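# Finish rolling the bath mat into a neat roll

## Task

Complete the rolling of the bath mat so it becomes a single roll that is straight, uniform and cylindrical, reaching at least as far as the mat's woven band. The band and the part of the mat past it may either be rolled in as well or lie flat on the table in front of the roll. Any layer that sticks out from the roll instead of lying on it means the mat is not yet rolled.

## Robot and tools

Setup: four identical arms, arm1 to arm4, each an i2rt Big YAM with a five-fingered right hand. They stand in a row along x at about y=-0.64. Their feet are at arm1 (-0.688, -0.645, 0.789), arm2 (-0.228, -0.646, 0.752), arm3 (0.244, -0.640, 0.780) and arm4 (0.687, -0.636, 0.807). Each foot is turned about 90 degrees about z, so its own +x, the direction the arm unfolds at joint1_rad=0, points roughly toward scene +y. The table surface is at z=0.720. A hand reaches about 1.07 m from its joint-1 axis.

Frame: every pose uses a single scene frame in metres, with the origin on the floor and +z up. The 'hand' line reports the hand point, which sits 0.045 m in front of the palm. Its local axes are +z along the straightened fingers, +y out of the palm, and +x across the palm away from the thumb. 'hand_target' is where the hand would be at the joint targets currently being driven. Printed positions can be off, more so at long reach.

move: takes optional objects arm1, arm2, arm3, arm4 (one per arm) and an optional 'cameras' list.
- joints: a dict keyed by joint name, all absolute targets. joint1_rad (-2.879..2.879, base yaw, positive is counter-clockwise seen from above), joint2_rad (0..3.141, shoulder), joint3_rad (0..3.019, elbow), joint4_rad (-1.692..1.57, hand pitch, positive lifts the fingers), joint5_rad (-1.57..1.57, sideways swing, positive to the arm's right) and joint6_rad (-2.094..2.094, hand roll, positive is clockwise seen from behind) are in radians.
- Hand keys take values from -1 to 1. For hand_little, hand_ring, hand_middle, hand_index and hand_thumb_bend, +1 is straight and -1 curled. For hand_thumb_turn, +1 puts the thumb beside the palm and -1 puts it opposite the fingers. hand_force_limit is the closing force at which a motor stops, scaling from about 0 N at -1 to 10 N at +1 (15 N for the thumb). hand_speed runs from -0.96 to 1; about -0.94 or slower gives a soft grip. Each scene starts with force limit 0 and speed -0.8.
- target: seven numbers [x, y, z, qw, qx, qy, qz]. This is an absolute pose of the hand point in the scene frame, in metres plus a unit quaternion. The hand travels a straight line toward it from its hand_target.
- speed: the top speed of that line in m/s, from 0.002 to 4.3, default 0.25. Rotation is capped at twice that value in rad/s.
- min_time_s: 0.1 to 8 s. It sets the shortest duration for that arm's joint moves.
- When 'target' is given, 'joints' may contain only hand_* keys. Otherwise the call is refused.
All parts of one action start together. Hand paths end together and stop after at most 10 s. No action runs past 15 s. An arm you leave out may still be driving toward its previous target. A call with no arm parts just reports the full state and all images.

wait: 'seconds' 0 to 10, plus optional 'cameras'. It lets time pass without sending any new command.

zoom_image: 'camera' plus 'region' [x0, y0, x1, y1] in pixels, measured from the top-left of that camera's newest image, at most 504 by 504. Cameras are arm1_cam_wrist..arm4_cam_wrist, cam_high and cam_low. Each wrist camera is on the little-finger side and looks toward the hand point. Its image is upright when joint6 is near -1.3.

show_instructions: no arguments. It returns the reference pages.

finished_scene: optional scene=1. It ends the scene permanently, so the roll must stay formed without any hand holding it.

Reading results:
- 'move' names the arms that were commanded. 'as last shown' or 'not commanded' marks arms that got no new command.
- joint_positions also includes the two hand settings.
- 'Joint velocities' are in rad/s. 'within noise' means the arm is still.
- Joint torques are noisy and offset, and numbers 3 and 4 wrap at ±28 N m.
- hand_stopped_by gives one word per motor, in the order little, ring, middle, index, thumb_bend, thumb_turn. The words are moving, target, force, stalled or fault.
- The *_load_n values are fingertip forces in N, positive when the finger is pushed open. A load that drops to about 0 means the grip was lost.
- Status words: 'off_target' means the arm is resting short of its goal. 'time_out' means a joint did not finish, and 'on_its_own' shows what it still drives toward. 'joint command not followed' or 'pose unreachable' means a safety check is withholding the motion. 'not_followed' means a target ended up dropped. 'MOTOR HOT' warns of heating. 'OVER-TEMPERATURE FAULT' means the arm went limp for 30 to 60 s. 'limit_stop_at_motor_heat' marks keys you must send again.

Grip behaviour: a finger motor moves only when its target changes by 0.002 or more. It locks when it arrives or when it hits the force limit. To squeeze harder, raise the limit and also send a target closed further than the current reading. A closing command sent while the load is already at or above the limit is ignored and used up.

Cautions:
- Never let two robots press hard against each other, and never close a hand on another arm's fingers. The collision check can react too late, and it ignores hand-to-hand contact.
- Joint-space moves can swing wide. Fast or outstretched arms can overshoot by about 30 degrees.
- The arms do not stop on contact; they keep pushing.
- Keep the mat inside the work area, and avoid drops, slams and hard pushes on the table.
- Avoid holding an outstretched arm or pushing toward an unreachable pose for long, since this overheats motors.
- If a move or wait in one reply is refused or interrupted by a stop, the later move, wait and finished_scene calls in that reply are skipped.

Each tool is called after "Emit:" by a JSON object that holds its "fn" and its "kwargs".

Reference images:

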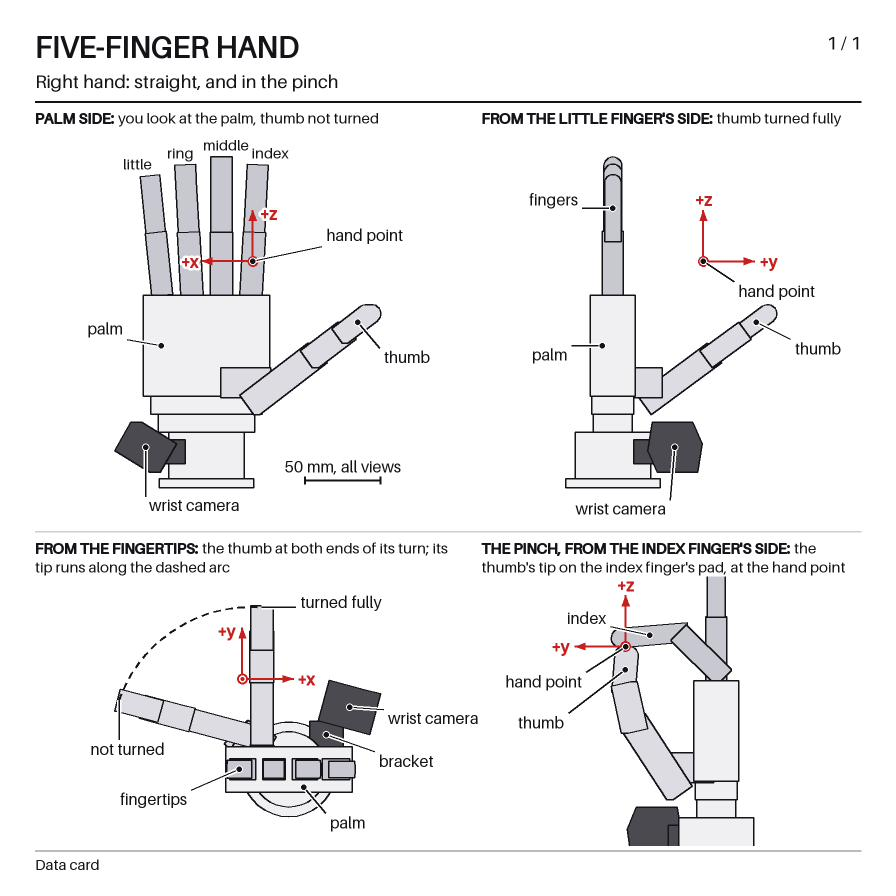

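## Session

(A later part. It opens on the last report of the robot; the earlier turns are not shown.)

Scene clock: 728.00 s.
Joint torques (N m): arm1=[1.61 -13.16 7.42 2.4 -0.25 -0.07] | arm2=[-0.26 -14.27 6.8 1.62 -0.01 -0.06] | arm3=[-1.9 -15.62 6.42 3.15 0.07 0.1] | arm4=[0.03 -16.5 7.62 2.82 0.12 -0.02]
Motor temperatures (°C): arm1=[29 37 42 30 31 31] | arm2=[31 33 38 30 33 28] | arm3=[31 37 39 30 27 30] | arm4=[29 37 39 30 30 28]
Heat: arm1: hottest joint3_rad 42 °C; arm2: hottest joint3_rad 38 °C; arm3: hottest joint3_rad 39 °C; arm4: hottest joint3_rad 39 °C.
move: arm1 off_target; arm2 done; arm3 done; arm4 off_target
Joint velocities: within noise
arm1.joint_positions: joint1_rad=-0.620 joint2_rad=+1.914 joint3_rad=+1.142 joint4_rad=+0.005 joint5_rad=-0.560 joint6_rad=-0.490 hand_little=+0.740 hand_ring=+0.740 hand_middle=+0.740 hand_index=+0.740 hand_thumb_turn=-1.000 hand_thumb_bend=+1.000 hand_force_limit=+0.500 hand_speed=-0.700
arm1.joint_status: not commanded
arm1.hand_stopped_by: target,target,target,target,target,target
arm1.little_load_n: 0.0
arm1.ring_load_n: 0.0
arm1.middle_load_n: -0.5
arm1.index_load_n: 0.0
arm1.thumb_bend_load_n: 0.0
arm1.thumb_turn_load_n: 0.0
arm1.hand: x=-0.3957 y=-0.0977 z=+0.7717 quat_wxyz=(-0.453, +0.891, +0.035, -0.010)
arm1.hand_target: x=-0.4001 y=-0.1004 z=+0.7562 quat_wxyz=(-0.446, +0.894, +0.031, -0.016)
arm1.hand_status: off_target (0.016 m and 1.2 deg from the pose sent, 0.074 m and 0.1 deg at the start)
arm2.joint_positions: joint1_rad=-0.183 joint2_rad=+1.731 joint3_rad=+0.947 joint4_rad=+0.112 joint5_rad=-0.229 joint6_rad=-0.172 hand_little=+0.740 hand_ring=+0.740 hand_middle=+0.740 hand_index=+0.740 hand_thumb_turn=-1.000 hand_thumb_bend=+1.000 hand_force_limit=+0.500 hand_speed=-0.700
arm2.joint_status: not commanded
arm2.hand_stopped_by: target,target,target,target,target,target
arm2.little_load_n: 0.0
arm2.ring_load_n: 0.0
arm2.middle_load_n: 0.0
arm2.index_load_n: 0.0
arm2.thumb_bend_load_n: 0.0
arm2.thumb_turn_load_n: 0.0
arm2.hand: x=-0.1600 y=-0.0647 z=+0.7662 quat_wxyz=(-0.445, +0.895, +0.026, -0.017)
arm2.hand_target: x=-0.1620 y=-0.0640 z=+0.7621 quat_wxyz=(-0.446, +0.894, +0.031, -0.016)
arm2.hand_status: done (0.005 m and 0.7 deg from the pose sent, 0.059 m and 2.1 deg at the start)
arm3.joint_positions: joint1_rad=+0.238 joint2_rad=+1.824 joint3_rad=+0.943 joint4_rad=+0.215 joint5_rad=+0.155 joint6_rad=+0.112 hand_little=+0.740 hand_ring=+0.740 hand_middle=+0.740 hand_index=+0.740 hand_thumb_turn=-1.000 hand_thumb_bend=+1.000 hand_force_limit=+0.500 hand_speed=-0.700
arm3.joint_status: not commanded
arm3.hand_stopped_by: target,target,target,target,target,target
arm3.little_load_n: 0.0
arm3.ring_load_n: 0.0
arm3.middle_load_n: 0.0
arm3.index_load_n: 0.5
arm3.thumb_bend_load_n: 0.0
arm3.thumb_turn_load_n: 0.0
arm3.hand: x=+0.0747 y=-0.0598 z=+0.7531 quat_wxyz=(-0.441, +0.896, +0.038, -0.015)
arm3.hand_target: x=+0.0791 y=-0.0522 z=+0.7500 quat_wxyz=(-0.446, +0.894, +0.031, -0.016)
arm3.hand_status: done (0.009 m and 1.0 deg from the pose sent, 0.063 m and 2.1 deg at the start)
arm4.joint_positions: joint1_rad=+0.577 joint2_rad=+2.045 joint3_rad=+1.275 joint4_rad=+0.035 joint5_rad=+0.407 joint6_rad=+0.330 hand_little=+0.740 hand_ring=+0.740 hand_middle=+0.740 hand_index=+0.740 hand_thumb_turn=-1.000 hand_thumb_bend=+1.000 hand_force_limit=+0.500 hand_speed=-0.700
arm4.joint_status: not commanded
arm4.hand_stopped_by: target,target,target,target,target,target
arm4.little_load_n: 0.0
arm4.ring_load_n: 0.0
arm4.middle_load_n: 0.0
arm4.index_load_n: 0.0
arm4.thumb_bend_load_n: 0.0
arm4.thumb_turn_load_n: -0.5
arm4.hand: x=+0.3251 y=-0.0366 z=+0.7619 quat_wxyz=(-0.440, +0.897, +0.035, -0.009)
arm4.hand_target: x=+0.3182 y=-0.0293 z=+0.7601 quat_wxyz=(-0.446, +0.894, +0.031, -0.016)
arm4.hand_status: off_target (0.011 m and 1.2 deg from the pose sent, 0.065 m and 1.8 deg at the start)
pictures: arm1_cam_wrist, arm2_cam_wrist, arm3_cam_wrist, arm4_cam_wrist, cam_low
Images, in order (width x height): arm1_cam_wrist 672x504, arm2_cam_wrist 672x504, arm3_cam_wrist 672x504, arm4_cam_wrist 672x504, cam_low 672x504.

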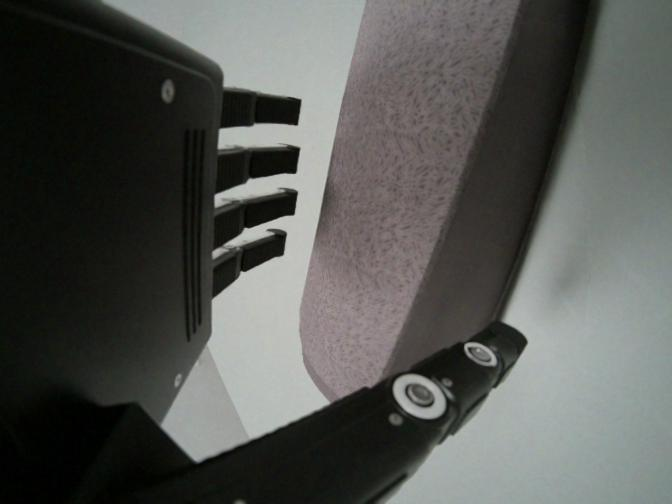

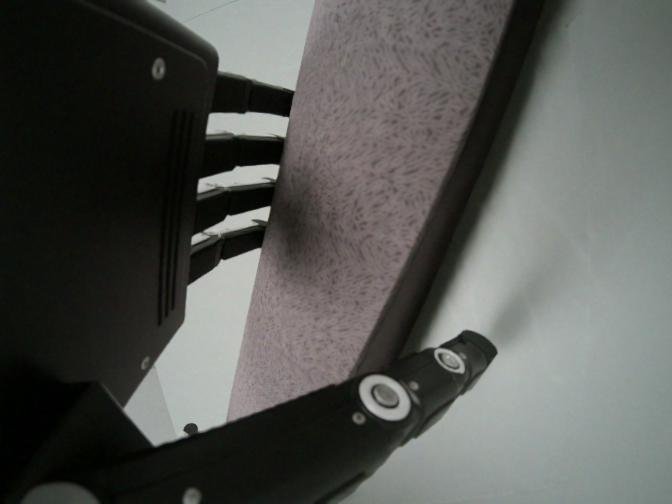

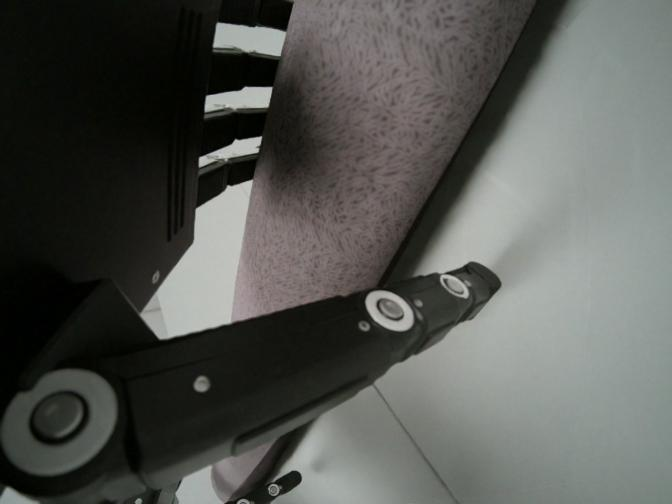

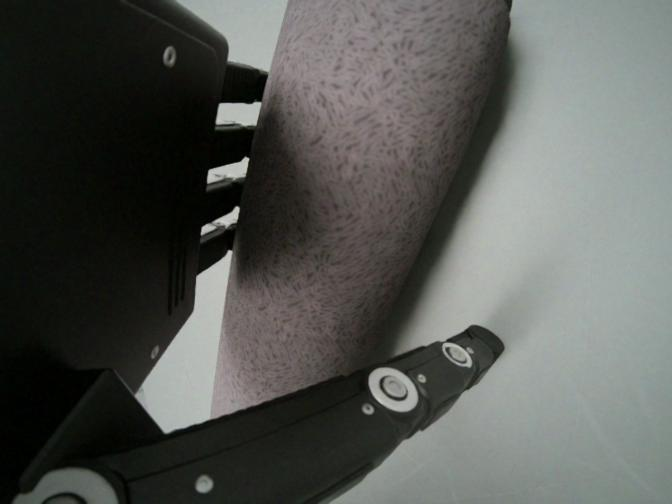

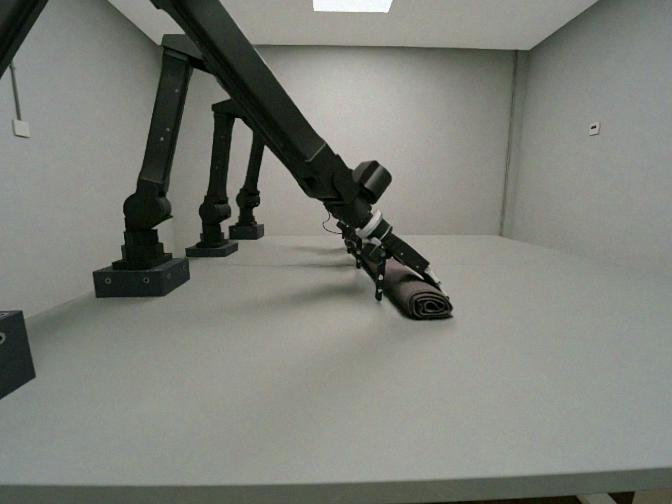

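Emit:
{"fn": "move", "kwargs": {"cameras": ["cam_low", "cam_high"]}}

Scene clock: 729.50 s.
Joint torques (N m): arm1=[1.44 -13.39 7.08 2.7 -0.25 0] | arm2=[-0.85 -13.86 6.57 1.84 0.06 -0.13] | arm3=[-1.9 -15.62 6.41 3.14 0.06 0.1] | arm4=[-0.15 -16.26 7.61 2.76 0.08 0]
Motor temperatures (°C): arm1=[29 37 42 30 31 31] | arm2=[31 33 38 30 33 28] | arm3=[31 37 39 30 27 30] | arm4=[29 37 39 30 30 28]
Heat: arm1: hottest joint3_rad 42 °C; arm2: hottest joint3_rad 38 °C; arm3: hottest joint3_rad 39 °C; arm4: hottest joint3_rad 39 °C.
Joint velocities: within noise
arm1.joint_positions: joint1_rad=-0.620 joint2_rad=+1.914 joint3_rad=+1.142 joint4_rad=+0.005 joint5_rad=-0.560 joint6_rad=-0.490 hand_little=+0.740 hand_ring=+0.740 hand_middle=+0.740 hand_index=+0.740 hand_thumb_turn=-1.000 hand_thumb_bend=+1.000 hand_force_limit=+0.500 hand_speed=-0.700
arm1.joint_status: not commanded
arm1.hand_stopped_by: target,target,target,target,target,target
arm1.little_load_n: 0.0
arm1.ring_load_n: 0.0
arm1.middle_load_n: 0.0
arm1.index_load_n: 0.0
arm1.thumb_bend_load_n: 0.0
arm1.thumb_turn_load_n: 0.0
arm1.hand: x=-0.3957 y=-0.0977 z=+0.7717 quat_wxyz=(-0.453, +0.891, +0.035, -0.010) (m; scene frame)
arm1.hand_target: x=-0.4001 y=-0.1004 z=+0.7562 quat_wxyz=(-0.446, +0.894, +0.031, -0.016) (m; scene frame)
arm1.hand_status: off_target (0.016 m and 1.2 deg from the pose sent, 0.074 m and 0.1 deg at the start)
arm2.joint_positions: joint1_rad=-0.183 joint2_rad=+1.731 joint3_rad=+0.947 joint4_rad=+0.112 joint5_rad=-0.229 joint6_rad=-0.172 hand_little=+0.740 hand_ring=+0.740 hand_middle=+0.740 hand_index=+0.740 hand_thumb_turn=-1.000 hand_thumb_bend=+1.000 hand_force_limit=+0.500 hand_speed=-0.700
arm2.joint_status: not commanded
arm2.hand_stopped_by: target,target,target,target,target,target
arm2.little_load_n: 0.0
arm2.ring_load_n: 0.0
arm2.middle_load_n: 0.0
arm2.index_load_n: 0.0
arm2.thumb_bend_load_n: 0.0
arm2.thumb_turn_load_n: 0.0
arm2.hand: x=-0.1600 y=-0.0647 z=+0.7662 quat_wxyz=(-0.445, +0.895, +0.026, -0.017) (m; scene frame)
arm2.hand_target: x=-0.1620 y=-0.0640 z=+0.7621 quat_wxyz=(-0.446, +0.894, +0.031, -0.016) (m; scene frame)
arm2.hand_status: done (0.005 m and 0.7 deg from the pose sent, 0.059 m and 2.1 deg at the start)
arm3.joint_positions: joint1_rad=+0.238 joint2_rad=+1.824 joint3_rad=+0.943 joint4_rad=+0.215 joint5_rad=+0.155 joint6_rad=+0.112 hand_little=+0.740 hand_ring=+0.740 hand_middle=+0.740 hand_index=+0.740 hand_thumb_turn=-1.000 hand_thumb_bend=+1.000 hand_force_limit=+0.500 hand_speed=-0.700
arm3.joint_status: not commanded
arm3.hand_stopped_by: target,target,target,target,target,target
arm3.little_load_n: 0.0
arm3.ring_load_n: 0.0
arm3.middle_load_n: -0.5
arm3.index_load_n: 0.5
arm3.thumb_bend_load_n: 0.0
arm3.thumb_turn_load_n: 0.0
arm3.hand: x=+0.0747 y=-0.0598 z=+0.7531 quat_wxyz=(-0.441, +0.896, +0.038, -0.015) (m; scene frame)
arm3.hand_target: x=+0.0791 y=-0.0522 z=+0.7500 quat_wxyz=(-0.446, +0.894, +0.031, -0.016) (m; scene frame)
arm3.hand_status: done (0.009 m and 1.0 deg from the pose sent, 0.063 m and 2.1 deg at the start)
arm4.joint_positions: joint1_rad=+0.577 joint2_rad=+2.045 joint3_rad=+1.275 joint4_rad=+0.035 joint5_rad=+0.407 joint6_rad=+0.330 hand_little=+0.740 hand_ring=+0.740 hand_middle=+0.740 hand_index=+0.740 hand_thumb_turn=-1.000 hand_thumb_bend=+1.000 hand_force_limit=+0.500 hand_speed=-0.700
arm4.joint_status: not commanded
arm4.hand_stopped_by: target,target,target,target,target,target
arm4.little_load_n: 0.0
arm4.ring_load_n: 0.0
arm4.middle_load_n: 0.0
arm4.index_load_n: 0.0
arm4.thumb_bend_load_n: 0.0
arm4.thumb_turn_load_n: 0.0
arm4.hand: x=+0.3251 y=-0.0366 z=+0.7619 quat_wxyz=(-0.440, +0.897, +0.035, -0.009) (m; scene frame)
arm4.hand_target: x=+0.3182 y=-0.0293 z=+0.7601 quat_wxyz=(-0.446, +0.894, +0.031, -0.016) (m; scene frame)
arm4.hand_status: off_target (0.011 m and 1.2 deg from the pose sent, 0.065 m and 1.8 deg at the start)
pictures: cam_high, cam_low
Images, in order (width x height): cam_high 672x504, cam_low 672x504.

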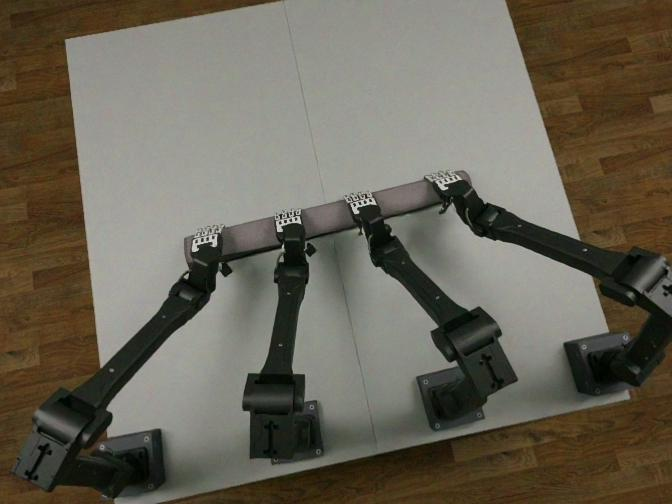

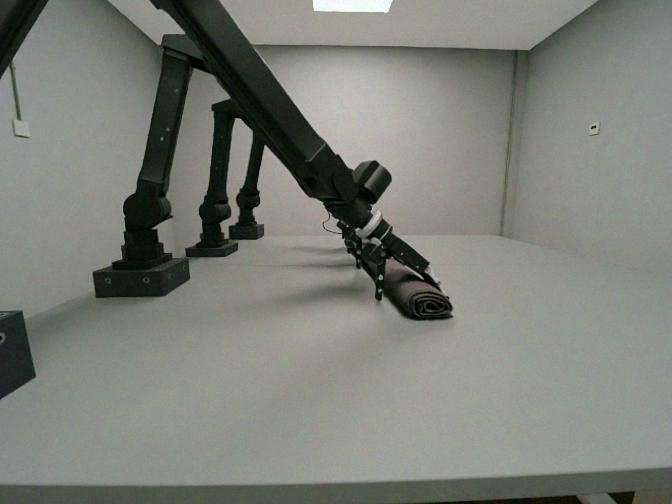

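Emit:
{"fn": "zoom_image", "kwargs": {"camera": "cam_low", "region": [360, 240, 500, 340]}}

Emit:
{"fn": "zoom_image", "kwargs": {"camera": "cam_high", "region": [160, 150, 490, 290]}}

Scaled by 3.600 from the camera's image (finer frame: 960x720).

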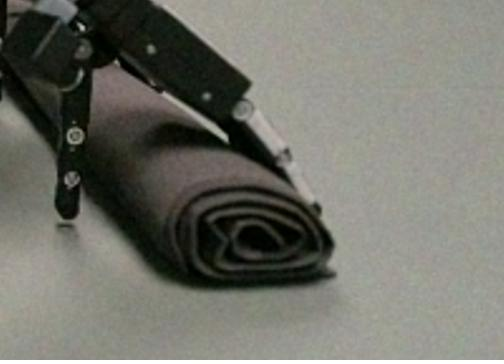

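Scaled by 1.527 from the camera's image (finer frame: 960x720).

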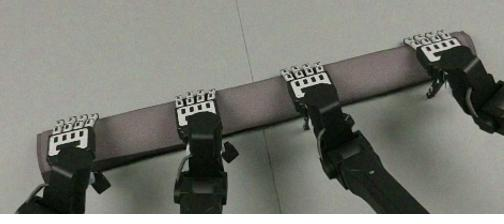

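Emit:
{"fn": "move", "kwargs": {"arm1": {"joints": {"hand_index": 0.5, "hand_middle": 0.5, "hand_ring": 0.5, "hand_little": 0.5, "hand_thumb_bend": 0.65, "hand_speed": -0.8}, "target": [-0.400, -0.100, 0.752, 0.4617, -0.8864, -0.0309, 0.0162], "speed": 0.05}, "arm2": {"joints": {"hand_index": 0.5, "hand_middle": 0.5, "hand_ring": 0.5, "hand_little": 0.5, "hand_thumb_bend": 0.65, "hand_speed": -0.8}, "target": [-0.162, -0.064, 0.762, 0.4617, -0.8864, -0.0309, 0.0162], "speed": 0.05}, "arm3": {"joints": {"hand_index": 0.5, "hand_middle": 0.5, "hand_ring": 0.5, "hand_little": 0.5, "hand_thumb_bend": 0.65, "hand_speed": -0.8}, "target": [0.079, -0.048, 0.750, 0.4617, -0.8864, -0.0309, 0.0162], "speed": 0.05}, "arm4": {"joints": {"hand_index": 0.5, "hand_middle": 0.5, "hand_ring": 0.5, "hand_little": 0.5, "hand_thumb_bend": 0.65, "hand_speed": -0.8}, "target": [0.318, -0.026, 0.760, 0.4617, -0.8864, -0.0309, 0.0162], "speed": 0.05}, "cameras": ["cam_low"]}}

Emit:
{"fn": "zoom_image", "kwargs": {"camera": "cam_low", "region": [360, 240, 500, 340]}}

Scene clock: 731.97 s.
Joint torques (N m): arm1=[0.26 -13.22 6.93 2.63 -0.44 -0.02] | arm2=[-0.67 -14.62 6.43 1.68 -0.14 -0.03] | arm3=[-1.9 -15.85 5.53 3.44 0.19 0.04] | arm4=[-0.15 -17.44 6.67 2.93 0.24 -0.15]
Motor temperatures (°C): arm1=[29 37 42 30 31 31] | arm2=[31 33 38 30 33 28] | arm3=[31 37 39 30 27 30] | arm4=[29 37 39 30 30 28]
Heat: arm1: hottest joint3_rad 42 °C; arm2: hottest joint3_rad 38 °C; arm3: hottest joint3_rad 39 °C; arm4: hottest joint3_rad 39 °C.
move: arm1 off_target; arm2 done; arm3 done; arm4 done
Joint velocities: within noise
arm1.joint_positions: joint1_rad=-0.620 joint2_rad=+1.919 joint3_rad=+1.121 joint4_rad=+0.069 joint5_rad=-0.574 joint6_rad=-0.480 hand_little=+0.500 hand_ring=+0.500 hand_middle=+0.500 hand_index=+0.500 hand_thumb_turn=-1.000 hand_thumb_bend=+0.650 hand_force_limit=+0.500 hand_speed=-0.800
arm1.joint_status: all done
arm1.hand_stopped_by: target,target,target,target,target,target
arm1.little_load_n: 0.0
arm1.ring_load_n: 0.0
arm1.middle_load_n: 0.0
arm1.index_load_n: 0.0
arm1.thumb_bend_load_n: 0.5
arm1.thumb_turn_load_n: 0.0
arm1.hand: x=-0.3970 y=-0.0946 z=+0.7701 quat_wxyz=(-0.469, +0.882, +0.039, -0.007)
arm1.hand_target: x=-0.4003 y=-0.1005 z=+0.7524 quat_wxyz=(-0.462, +0.886, +0.031, -0.016)
arm1.hand_status: off_target (0.019 m and 1.7 deg from the pose sent, 0.020 m and 1.4 deg at the start)
arm2.joint_positions: joint1_rad=-0.183 joint2_rad=+1.731 joint3_rad=+0.928 joint4_rad=+0.179 joint5_rad=-0.236 joint6_rad=-0.172 hand_little=+0.500 hand_ring=+0.500 hand_middle=+0.500 hand_index=+0.500 hand_thumb_turn=-1.000 hand_thumb_bend=+0.652 hand_force_limit=+0.500 hand_speed=-0.800
arm2.joint_status: all done
arm2.hand_stopped_by: target,target,target,target,target,target
arm2.little_load_n: -0.5
arm2.ring_load_n: 0.0
arm2.middle_load_n: 1.0
arm2.index_load_n: 1.5
arm2.thumb_bend_load_n: 2.0
arm2.thumb_turn_load_n: 0.5
arm2.hand: x=-0.1603 y=-0.0601 z=+0.7694 quat_wxyz=(-0.466, +0.884, +0.030, -0.015)
arm2.hand_target: x=-0.1620 y=-0.0640 z=+0.7622 quat_wxyz=(-0.462, +0.886, +0.031, -0.016)
arm2.hand_status: done (0.009 m and 0.6 deg from the pose sent, 0.005 m and 2.3 deg at the start)
arm3.joint_positions: joint1_rad=+0.238 joint2_rad=+1.833 joint3_rad=+0.943 joint4_rad=+0.264 joint5_rad=+0.156 joint6_rad=+0.112 hand_little=+0.500 hand_ring=+0.500 hand_middle=+0.500 hand_index=+0.500 hand_thumb_turn=-1.000 hand_thumb_bend=+0.651 hand_force_limit=+0.500 hand_speed=-0.800
arm3.joint_status: all done
arm3.hand_stopped_by: target,target,target,target,target,target
arm3.little_load_n: 0.0
arm3.ring_load_n: 0.0
arm3.middle_load_n: 0.5
arm3.index_load_n: 0.5
arm3.thumb_bend_load_n: 2.0
arm3.thumb_turn_load_n: 0.0
arm3.hand: x=+0.0724 y=-0.0514 z=+0.7566 quat_wxyz=(-0.459, +0.888, +0.036, -0.019)
arm3.hand_target: x=+0.0791 y=-0.0482 z=+0.7502 quat_wxyz=(-0.461, +0.886, +0.031, -0.016)
arm3.hand_status: done (0.010 m and 0.8 deg from the pose sent, 0.013 m and 2.7 deg at the start)
arm4.joint_positions: joint1_rad=+0.577 joint2_rad=+2.052 joint3_rad=+1.275 joint4_rad=+0.087 joint5_rad=+0.417 joint6_rad=+0.330 hand_little=+0.500 hand_ring=+0.500 hand_middle=+0.500 hand_index=+0.500 hand_thumb_turn=-1.000 hand_thumb_bend=+0.651 hand_force_limit=+0.500 hand_speed=-0.800
arm4.joint_status: all done
arm4.hand_stopped_by: target,target,target,target,target,target
arm4.little_load_n: 0.5
arm4.ring_load_n: 0.0
arm4.middle_load_n: 0.5
arm4.index_load_n: 0.5
arm4.thumb_bend_load_n: 1.5
arm4.thumb_turn_load_n: 0.5
arm4.hand: x=+0.3214 y=-0.0274 z=+0.7666 quat_wxyz=(-0.459, +0.888, +0.028, -0.016)
arm4.hand_target: x=+0.3182 y=-0.0262 z=+0.7600 quat_wxyz=(-0.462, +0.886, +0.031, -0.016)
arm4.hand_status: done (0.008 m and 0.5 deg from the pose sent, 0.013 m and 2.9 deg at the start)
Images, in order (width x height): cam_low 672x504.

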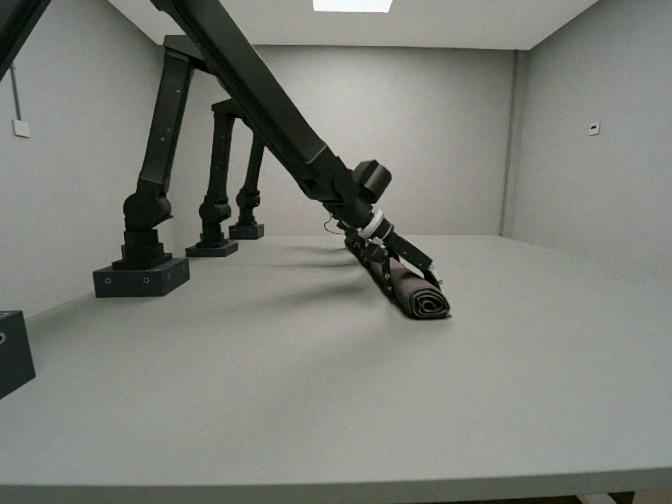

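Scaled by 3.600 from the camera's image (finer frame: 960x720).

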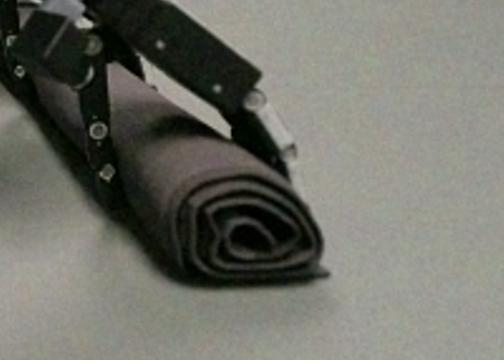

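Emit:
{"fn": "move", "kwargs": {"arm1": {"joints": {"hand_index": 0.4, "hand_middle": 0.4, "hand_ring": 0.4, "hand_little": 0.4, "hand_thumb_bend": 0.5, "hand_speed": -0.85}, "target": [-0.400, -0.103, 0.748, 0.4617, -0.8864, -0.0309, 0.0162], "speed": 0.05}, "arm2": {"joints": {"hand_index": 0.4, "hand_middle": 0.4, "hand_ring": 0.4, "hand_little": 0.4, "hand_thumb_bend": 0.5, "hand_speed": -0.85}, "target": [-0.162, -0.066, 0.757, 0.4617, -0.8864, -0.0309, 0.0162], "speed": 0.05}, "arm3": {"joints": {"hand_index": 0.4, "hand_middle": 0.4, "hand_ring": 0.4, "hand_little": 0.4, "hand_thumb_bend": 0.5, "hand_speed": -0.85}, "target": [0.079, -0.050, 0.748, 0.4617, -0.8864, -0.0309, 0.0162], "speed": 0.05}, "arm4": {"joints": {"hand_index": 0.4, "hand_middle": 0.4, "hand_ring": 0.4, "hand_little": 0.4, "hand_thumb_bend": 0.5, "hand_speed": -0.85}, "target": [0.318, -0.028, 0.756, 0.4617, -0.8864, -0.0309, 0.0162], "speed": 0.05}, "cameras": ["cam_low"]}}

Emit:
{"fn": "zoom_image", "kwargs": {"camera": "cam_low", "region": [360, 240, 500, 340]}}

Scene clock: 733.63 s.
Joint torques (N m): arm1=[0.32 -12.4 6.65 2.47 -0.41 0] | arm2=[-1.03 -13.1 5.9 1.31 -0.01 -0.02] | arm3=[-1.79 -15.79 5.08 3.12 0.2 0.05] | arm4=[0.03 -16.97 6.2 2.58 0.12 -0.15]
Motor temperatures (°C): arm1=[29 37 42 30 31 31] | arm2=[31 33 38 30 33 28] | arm3=[31 37 39 30 27 30] | arm4=[29 37 38 30 30 28]
Heat: arm1: hottest joint3_rad 42 °C; arm2: hottest joint3_rad 38 °C; arm3: hottest joint3_rad 39 °C; arm4: hottest joint3_rad 38 °C.
move: arm1 off_target; arm2 off_target; arm3 off_target; arm4 off_target
Joint velocities: within noise
arm1.joint_positions: joint1_rad=-0.620 joint2_rad=+1.919 joint3_rad=+1.115 joint4_rad=+0.083 joint5_rad=-0.577 joint6_rad=-0.480 hand_little=+0.400 hand_ring=+0.400 hand_middle=+0.400 hand_index=+0.400 hand_thumb_turn=-1.000 hand_thumb_bend=+0.501 hand_force_limit=+0.500 hand_speed=-0.850
arm1.joint_status: all done
arm1.hand_stopped_by: target,target,target,target,target,target
arm1.little_load_n: 0.0
arm1.ring_load_n: 0.0
arm1.middle_load_n: 1.0
arm1.index_load_n: 0.5
arm1.thumb_bend_load_n: 1.0
arm1.thumb_turn_load_n: 0.0
arm1.hand: x=-0.3976 y=-0.0946 z=+0.7697 quat_wxyz=(-0.472, +0.880, +0.041, -0.006)
arm1.hand_target: x=-0.4003 y=-0.1033 z=+0.7487 quat_wxyz=(-0.462, +0.886, +0.031, -0.016)
arm1.hand_status: off_target (0.023 m and 2.1 deg from the pose sent, 0.024 m and 1.7 deg at the start)
arm2.joint_positions: joint1_rad=-0.183 joint2_rad=+1.731 joint3_rad=+0.922 joint4_rad=+0.197 joint5_rad=-0.238 joint6_rad=-0.172 hand_little=+0.400 hand_ring=+0.400 hand_middle=+0.401 hand_index=+0.401 hand_thumb_turn=-1.000 hand_thumb_bend=+0.506 hand_force_limit=+0.500 hand_speed=-0.850
arm2.joint_status: all done
arm2.hand_stopped_by: target,target,target,target,target,target
arm2.little_load_n: 1.5
arm2.ring_load_n: 0.0
arm2.middle_load_n: 5.5
arm2.index_load_n: 2.5
arm2.thumb_bend_load_n: 6.5
arm2.thumb_turn_load_n: 0.0
arm2.hand: x=-0.1604 y=-0.0591 z=+0.7703 quat_wxyz=(-0.472, +0.881, +0.031, -0.014)
arm2.hand_target: x=-0.1620 y=-0.0662 z=+0.7573 quat_wxyz=(-0.462, +0.886, +0.031, -0.016)
arm2.hand_status: off_target (0.015 m and 1.3 deg from the pose sent, 0.014 m and 0.6 deg at the start)
arm3.joint_positions: joint1_rad=+0.238 joint2_rad=+1.833 joint3_rad=+0.943 joint4_rad=+0.280 joint5_rad=+0.156 joint6_rad=+0.112 hand_little=+0.400 hand_ring=+0.400 hand_middle=+0.401 hand_index=+0.400 hand_thumb_turn=-1.000 hand_thumb_bend=+0.503 hand_force_limit=+0.500 hand_speed=-0.850
arm3.joint_status: all done
arm3.hand_stopped_by: target,target,target,target,target,target
arm3.little_load_n: 0.0
arm3.ring_load_n: 1.0
arm3.middle_load_n: 2.0
arm3.index_load_n: 1.5
arm3.thumb_bend_load_n: 4.5
arm3.thumb_turn_load_n: 0.0
arm3.hand: x=+0.0716 y=-0.0482 z=+0.7596 quat_wxyz=(-0.466, +0.884, +0.035, -0.021)
arm3.hand_target: x=+0.0790 y=-0.0502 z=+0.7483 quat_wxyz=(-0.462, +0.886, +0.031, -0.016)
arm3.hand_status: off_target (0.014 m and 0.9 deg from the pose sent, 0.011 m and 0.8 deg at the start)
arm4.joint_positions: joint1_rad=+0.577 joint2_rad=+2.052 joint3_rad=+1.275 joint4_rad=+0.105 joint5_rad=+0.421 joint6_rad=+0.330 hand_little=+0.400 hand_ring=+0.400 hand_middle=+0.400 hand_index=+0.400 hand_thumb_turn=-1.000 hand_thumb_bend=+0.502 hand_force_limit=+0.500 hand_speed=-0.850
arm4.joint_status: all done
arm4.hand_stopped_by: target,target,target,target,target,target
arm4.little_load_n: 0.5
arm4.ring_load_n: 0.5
arm4.middle_load_n: 0.5
arm4.index_load_n: 1.5
arm4.thumb_bend_load_n: 3.0
arm4.thumb_turn_load_n: 0.0
arm4.hand: x=+0.3199 y=-0.0240 z=+0.7700 quat_wxyz=(-0.466, +0.884, +0.025, -0.019)
arm4.hand_target: x=+0.3183 y=-0.0283 z=+0.7561 quat_wxyz=(-0.462, +0.886, +0.031, -0.016)
arm4.hand_status: off_target (0.015 m and 1.0 deg from the pose sent, 0.011 m and 0.5 deg at the start)
Images, in order (width x height): cam_low 672x504.

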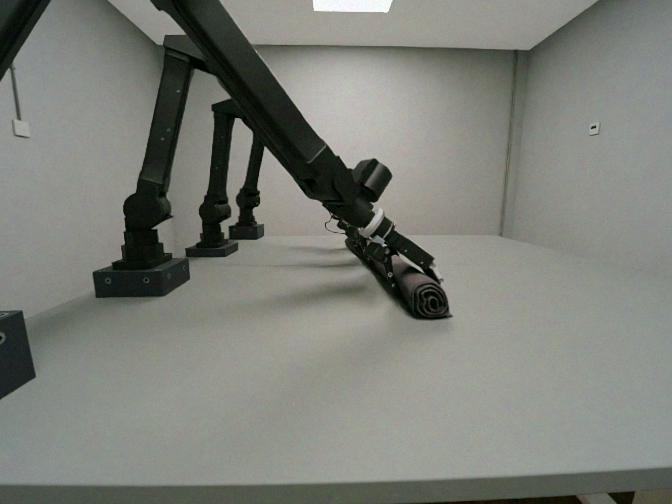

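Scaled by 3.600 from the camera's image (finer frame: 960x720).

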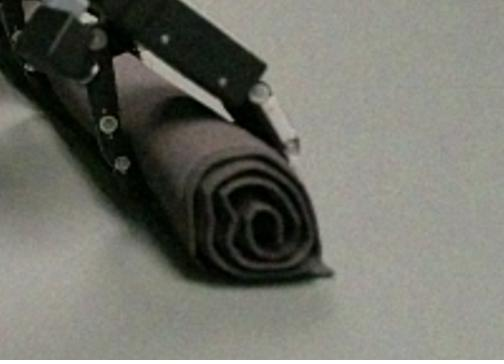

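Emit:
{"fn": "move", "kwargs": {"arm1": {"target": [-0.400, -0.128, 0.748, 0.4617, -0.8864, -0.0309, 0.0162], "speed": 0.06}, "arm2": {"target": [-0.162, -0.092, 0.757, 0.4617, -0.8864, -0.0309, 0.0162], "speed": 0.06}, "arm3": {"target": [0.079, -0.080, 0.748, 0.4617, -0.8864, -0.0309, 0.0162], "speed": 0.06}, "arm4": {"target": [0.318, -0.056, 0.756, 0.4617, -0.8864, -0.0309, 0.0162], "speed": 0.06}, "cameras": ["cam_low"]}}

Emit:
{"fn": "zoom_image", "kwargs": {"camera": "cam_low", "region": [360, 240, 500, 340]}}

Scene clock: 735.00 s.
Joint torques (N m): arm1=[0.62 -12.16 5.37 2.07 -0.32 -0.22] | arm2=[-1.14 -12.75 4.77 0.98 -0.17 0.02] | arm3=[-0.5 -16.73 3.69 2.28 0.41 0.15] | arm4=[0.73 -17.9 4.34 2.04 0.02 0.03]
Motor temperatures (°C): arm1=[29 37 42 30 31 31] | arm2=[31 33 38 30 33 28] | arm3=[31 37 39 30 27 30] | arm4=[29 37 38 30 30 28]
Heat: arm1: hottest joint3_rad 42 °C; arm2: hottest joint3_rad 38 °C; arm3: hottest joint3_rad 39 °C; arm4: hottest joint3_rad 38 °C.
move: arm1 off_target; arm2 off_target; arm3 off_target; arm4 off_target
Joint velocities: within noise
arm1.joint_positions: joint1_rad=-0.646 joint2_rad=+1.899 joint3_rad=+1.067 joint4_rad=+0.105 joint5_rad=-0.602 joint6_rad=-0.488 hand_little=+0.400 hand_ring=+0.400 hand_middle=+0.400 hand_index=+0.400 hand_thumb_turn=-1.000 hand_thumb_bend=+0.501 hand_force_limit=+0.500 hand_speed=-0.850
arm1.joint_status: not commanded
arm1.hand_stopped_by: target,target,target,target,target,target
arm1.little_load_n: 0.0
arm1.ring_load_n: 0.0
arm1.middle_load_n: 2.0
arm1.index_load_n: 0.0
arm1.thumb_bend_load_n: 0.0
arm1.thumb_turn_load_n: 0.0
arm1.hand: x=-0.3976 y=-0.1138 z=+0.7664 quat_wxyz=(-0.475, +0.879, +0.037, -0.010)
arm1.hand_target: x=-0.4004 y=-0.1279 z=+0.7484 quat_wxyz=(-0.462, +0.886, +0.031, -0.016)
arm1.hand_status: off_target (0.023 m and 2.0 deg from the pose sent, 0.040 m and 2.1 deg at the start)
arm2.joint_positions: joint1_rad=-0.187 joint2_rad=+1.692 joint3_rad=+0.858 joint4_rad=+0.231 joint5_rad=-0.246 joint6_rad=-0.174 hand_little=+0.400 hand_ring=+0.400 hand_middle=+0.401 hand_index=+0.401 hand_thumb_turn=-1.000 hand_thumb_bend=+0.506 hand_force_limit=+0.500 hand_speed=-0.850
arm2.joint_status: not commanded
arm2.hand_stopped_by: target,target,target,target,target,target
arm2.little_load_n: 1.5
arm2.ring_load_n: 0.0
arm2.middle_load_n: 6.0
arm2.index_load_n: 2.5
arm2.thumb_bend_load_n: 4.5
arm2.thumb_turn_load_n: 0.0
arm2.hand: x=-0.1634 y=-0.0784 z=+0.7699 quat_wxyz=(-0.476, +0.879, +0.032, -0.015)
arm2.hand_target: x=-0.1621 y=-0.0918 z=+0.7574 quat_wxyz=(-0.462, +0.886, +0.031, -0.016)
arm2.hand_status: off_target (0.019 m and 1.8 deg from the pose sent, 0.036 m and 1.3 deg at the start)
arm3.joint_positions: joint1_rad=+0.241 joint2_rad=+1.803 joint3_rad=+0.874 joint4_rad=+0.336 joint5_rad=+0.164 joint6_rad=+0.112 hand_little=+0.400 hand_ring=+0.400 hand_middle=+0.401 hand_index=+0.400 hand_thumb_turn=-1.000 hand_thumb_bend=+0.503 hand_force_limit=+0.500 hand_speed=-0.850
arm3.joint_status: not commanded
arm3.hand_stopped_by: target,target,target,target,target,target
arm3.little_load_n: 0.5
arm3.ring_load_n: 1.5
arm3.middle_load_n: 3.0
arm3.index_load_n: 1.5
arm3.thumb_bend_load_n: 2.5
arm3.thumb_turn_load_n: 0.0
arm3.hand: x=+0.0767 y=-0.0665 z=+0.7584 quat_wxyz=(-0.473, +0.880, +0.033, -0.019)
arm3.hand_target: x=+0.0791 y=-0.0798 z=+0.7481 quat_wxyz=(-0.462, +0.886, +0.031, -0.016)
arm3.hand_status: off_target (0.017 m and 1.6 deg from the pose sent, 0.035 m and 0.9 deg at the start)
arm4.joint_positions: joint1_rad=+0.596 joint2_rad=+2.030 joint3_rad=+1.222 joint4_rad=+0.143 joint5_rad=+0.445 joint6_rad=+0.335 hand_little=+0.400 hand_ring=+0.400 hand_middle=+0.400 hand_index=+0.400 hand_thumb_turn=-1.000 hand_thumb_bend=+0.502 hand_force_limit=+0.500 hand_speed=-0.850
arm4.joint_status: not commanded
arm4.hand_stopped_by: target,target,target,target,target,target
arm4.little_load_n: 0.5
arm4.ring_load_n: 0.5
arm4.middle_load_n: 0.5
arm4.index_load_n: 1.0
arm4.thumb_bend_load_n: 1.5
arm4.thumb_turn_load_n: 0.0
arm4.hand: x=+0.3200 y=-0.0403 z=+0.7689 quat_wxyz=(-0.472, +0.881, +0.024, -0.016)
arm4.hand_target: x=+0.3183 y=-0.0557 z=+0.7562 quat_wxyz=(-0.462, +0.886, +0.031, -0.016)
arm4.hand_status: off_target (0.020 m and 1.6 deg from the pose sent, 0.035 m and 1.0 deg at the start)
Images, in order (width x height): cam_low 672x504.

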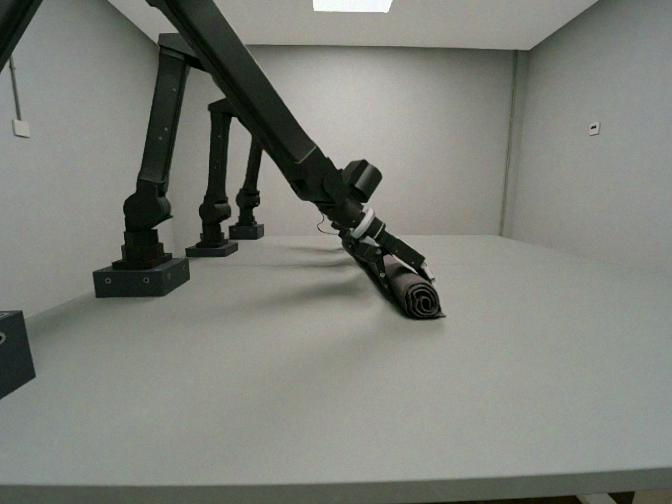

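Scaled by 3.600 from the camera's image (finer frame: 960x720).

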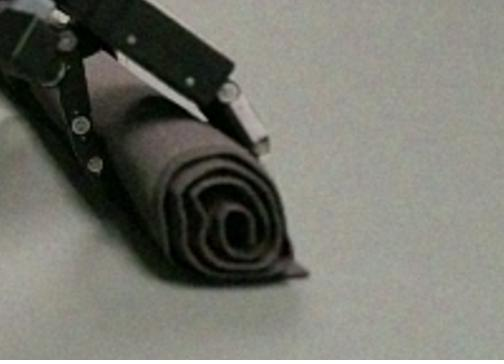

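Emit:
{"fn": "move", "kwargs": {"arm1": {"target": [-0.400, -0.150, 0.748, 0.4617, -0.8864, -0.0309, 0.0162], "speed": 0.06}, "arm2": {"target": [-0.162, -0.114, 0.757, 0.4617, -0.8864, -0.0309, 0.0162], "speed": 0.06}, "arm3": {"target": [0.079, -0.102, 0.748, 0.4617, -0.8864, -0.0309, 0.0162], "speed": 0.06}, "arm4": {"target": [0.318, -0.078, 0.756, 0.4617, -0.8864, -0.0309, 0.0162], "speed": 0.06}, "cameras": ["cam_low", "cam_high"]}}

Emit:
{"fn": "zoom_image", "kwargs": {"camera": "cam_low", "region": [360, 240, 500, 340]}}

Emit:
{"fn": "zoom_image", "kwargs": {"camera": "cam_high", "region": [160, 150, 490, 290]}}

Scene clock: 736.50 s.
Joint torques (N m): arm1=[0.67 -13.33 5.27 2.22 -0.38 -0.16] | arm2=[-0.85 -12.51 4.77 1.05 -0.19 -0.04] | arm3=[-0.44 -15.91 3.58 2.25 0.41 0.17] | arm4=[0.5 -17.14 4.07 2.26 0.03 -0.01]
Motor temperatures (°C): arm1=[29 37 41 30 31 31] | arm2=[31 34 37 30 33 28] | arm3=[31 37 39 30 27 30] | arm4=[29 37 38 30 30 28]
Heat: arm1: hottest joint3_rad 41 °C; arm2: hottest joint3_rad 37 °C; arm3: hottest joint3_rad 39 °C; arm4: hottest joint3_rad 38 °C.
move: arm1 off_target; arm2 off_target; arm3 off_target; arm4 off_target
Joint velocities: within noise
arm1.joint_positions: joint1_rad=-0.674 joint2_rad=+1.869 joint3_rad=+1.017 joint4_rad=+0.112 joint5_rad=-0.623 joint6_rad=-0.511 hand_little=+0.400 hand_ring=+0.400 hand_middle=+0.400 hand_index=+0.400 hand_thumb_turn=-1.000 hand_thumb_bend=+0.501 hand_force_limit=+0.500 hand_speed=-0.850
arm1.joint_status: not commanded
arm1.hand_stopped_by: target,target,target,target,target,target
arm1.little_load_n: 0.0
arm1.ring_load_n: 0.0
arm1.middle_load_n: 2.0
arm1.index_load_n: 0.0
arm1.thumb_bend_load_n: 0.5
arm1.thumb_turn_load_n: 0.5
arm1.hand: x=-0.3973 y=-0.1354 z=+0.7664 quat_wxyz=(-0.475, +0.879, +0.038, -0.010)
arm1.hand_target: x=-0.4004 y=-0.1499 z=+0.7485 quat_wxyz=(-0.462, +0.886, +0.031, -0.016)
arm1.hand_status: off_target (0.024 m and 2.0 deg from the pose sent, 0.041 m and 2.0 deg at the start)
arm2.joint_positions: joint1_rad=-0.199 joint2_rad=+1.650 joint3_rad=+0.797 joint4_rad=+0.247 joint5_rad=-0.255 joint6_rad=-0.181 hand_little=+0.400 hand_ring=+0.400 hand_middle=+0.401 hand_index=+0.401 hand_thumb_turn=-1.000 hand_thumb_bend=+0.506 hand_force_limit=+0.500 hand_speed=-0.850
arm2.joint_status: not commanded
arm2.hand_stopped_by: target,target,target,target,target,target
arm2.little_load_n: 1.5
arm2.ring_load_n: 0.0
arm2.middle_load_n: 5.5
arm2.index_load_n: 2.5
arm2.thumb_bend_load_n: 4.5
arm2.thumb_turn_load_n: 0.5
arm2.hand: x=-0.1630 y=-0.1005 z=+0.7691 quat_wxyz=(-0.475, +0.879, +0.032, -0.015)
arm2.hand_target: x=-0.1621 y=-0.1139 z=+0.7571 quat_wxyz=(-0.462, +0.886, +0.031, -0.016)
arm2.hand_status: off_target (0.018 m and 1.8 deg from the pose sent, 0.038 m and 1.8 deg at the start)
arm3.joint_positions: joint1_rad=+0.254 joint2_rad=+1.766 joint3_rad=+0.812 joint4_rad=+0.358 joint5_rad=+0.176 joint6_rad=+0.119 hand_little=+0.400 hand_ring=+0.400 hand_middle=+0.401 hand_index=+0.400 hand_thumb_turn=-1.000 hand_thumb_bend=+0.503 hand_force_limit=+0.500 hand_speed=-0.850
arm3.joint_status: not commanded
arm3.hand_stopped_by: target,target,target,target,target,target
arm3.little_load_n: 0.5
arm3.ring_load_n: 1.5
arm3.middle_load_n: 3.0
arm3.index_load_n: 1.0
arm3.thumb_bend_load_n: 2.5
arm3.thumb_turn_load_n: 0.0
arm3.hand: x=+0.0771 y=-0.0884 z=+0.7581 quat_wxyz=(-0.473, +0.880, +0.034, -0.019)
arm3.hand_target: x=+0.0790 y=-0.1017 z=+0.7482 quat_wxyz=(-0.462, +0.886, +0.031, -0.016)
arm3.hand_status: off_target (0.017 m and 1.5 deg from the pose sent, 0.037 m and 1.6 deg at the start)
arm4.joint_positions: joint1_rad=+0.619 joint2_rad=+1.999 joint3_rad=+1.164 joint4_rad=+0.162 joint5_rad=+0.463 joint6_rad=+0.351 hand_little=+0.400 hand_ring=+0.400 hand_middle=+0.400 hand_index=+0.400 hand_thumb_turn=-1.000 hand_thumb_bend=+0.502 hand_force_limit=+0.500 hand_speed=-0.850
arm4.joint_status: not commanded
arm4.hand_stopped_by: target,target,target,target,target,target
arm4.little_load_n: 0.0
arm4.ring_load_n: 0.5
arm4.middle_load_n: 1.0
arm4.index_load_n: 1.0
arm4.thumb_bend_load_n: 1.5
arm4.thumb_turn_load_n: 0.0
arm4.hand: x=+0.3202 y=-0.0622 z=+0.7681 quat_wxyz=(-0.472, +0.881, +0.024, -0.016)
arm4.hand_target: x=+0.3182 y=-0.0778 z=+0.7561 quat_wxyz=(-0.462, +0.886, +0.031, -0.016)
arm4.hand_status: off_target (0.020 m and 1.5 deg from the pose sent, 0.040 m and 1.6 deg at the start)
pictures: cam_high, cam_low
Images, in order (width x height): cam_high 672x504, cam_low 672x504.

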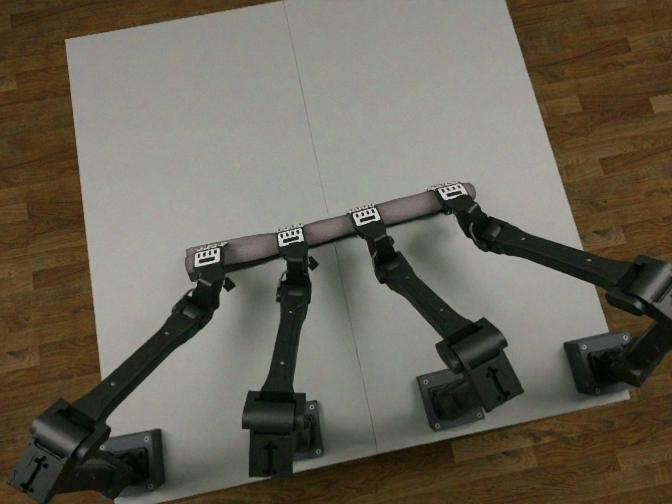

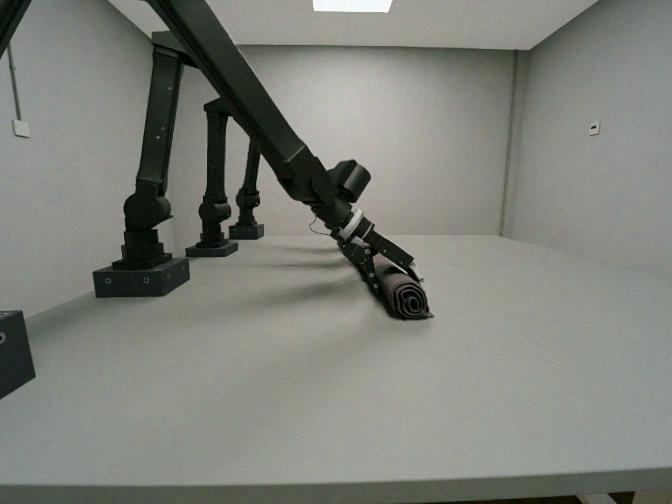

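Scaled by 3.600 from the camera's image (finer frame: 960x720).

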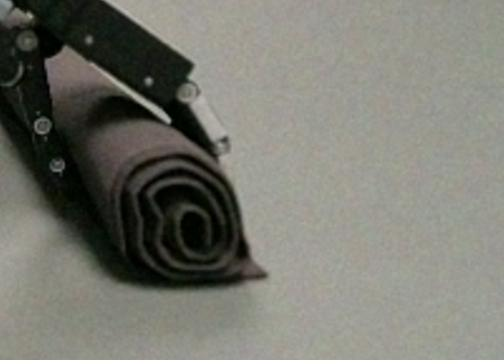

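Scaled by 1.527 from the camera's image (finer frame: 960x720).

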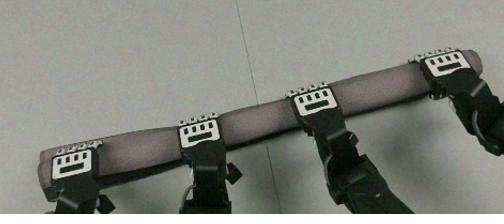

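Emit:
{"fn": "zoom_image", "kwargs": {"camera": "cam_low", "region": [380, 270, 450, 330]}}

Emit:
{"fn": "zoom_image", "kwargs": {"camera": "cam_high", "region": [170, 210, 340, 300]}}

Scaled by 7.200 from the camera's image (finer frame: 960x720).

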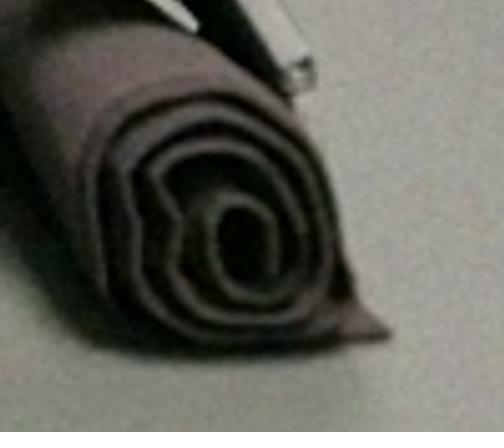

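Scaled by 2.965 from the camera's image (finer frame: 960x720).

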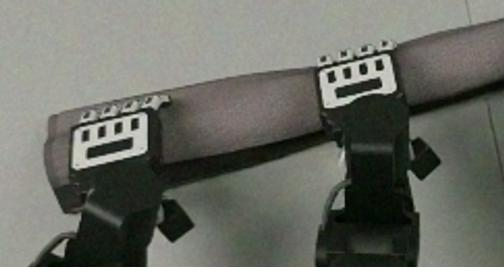

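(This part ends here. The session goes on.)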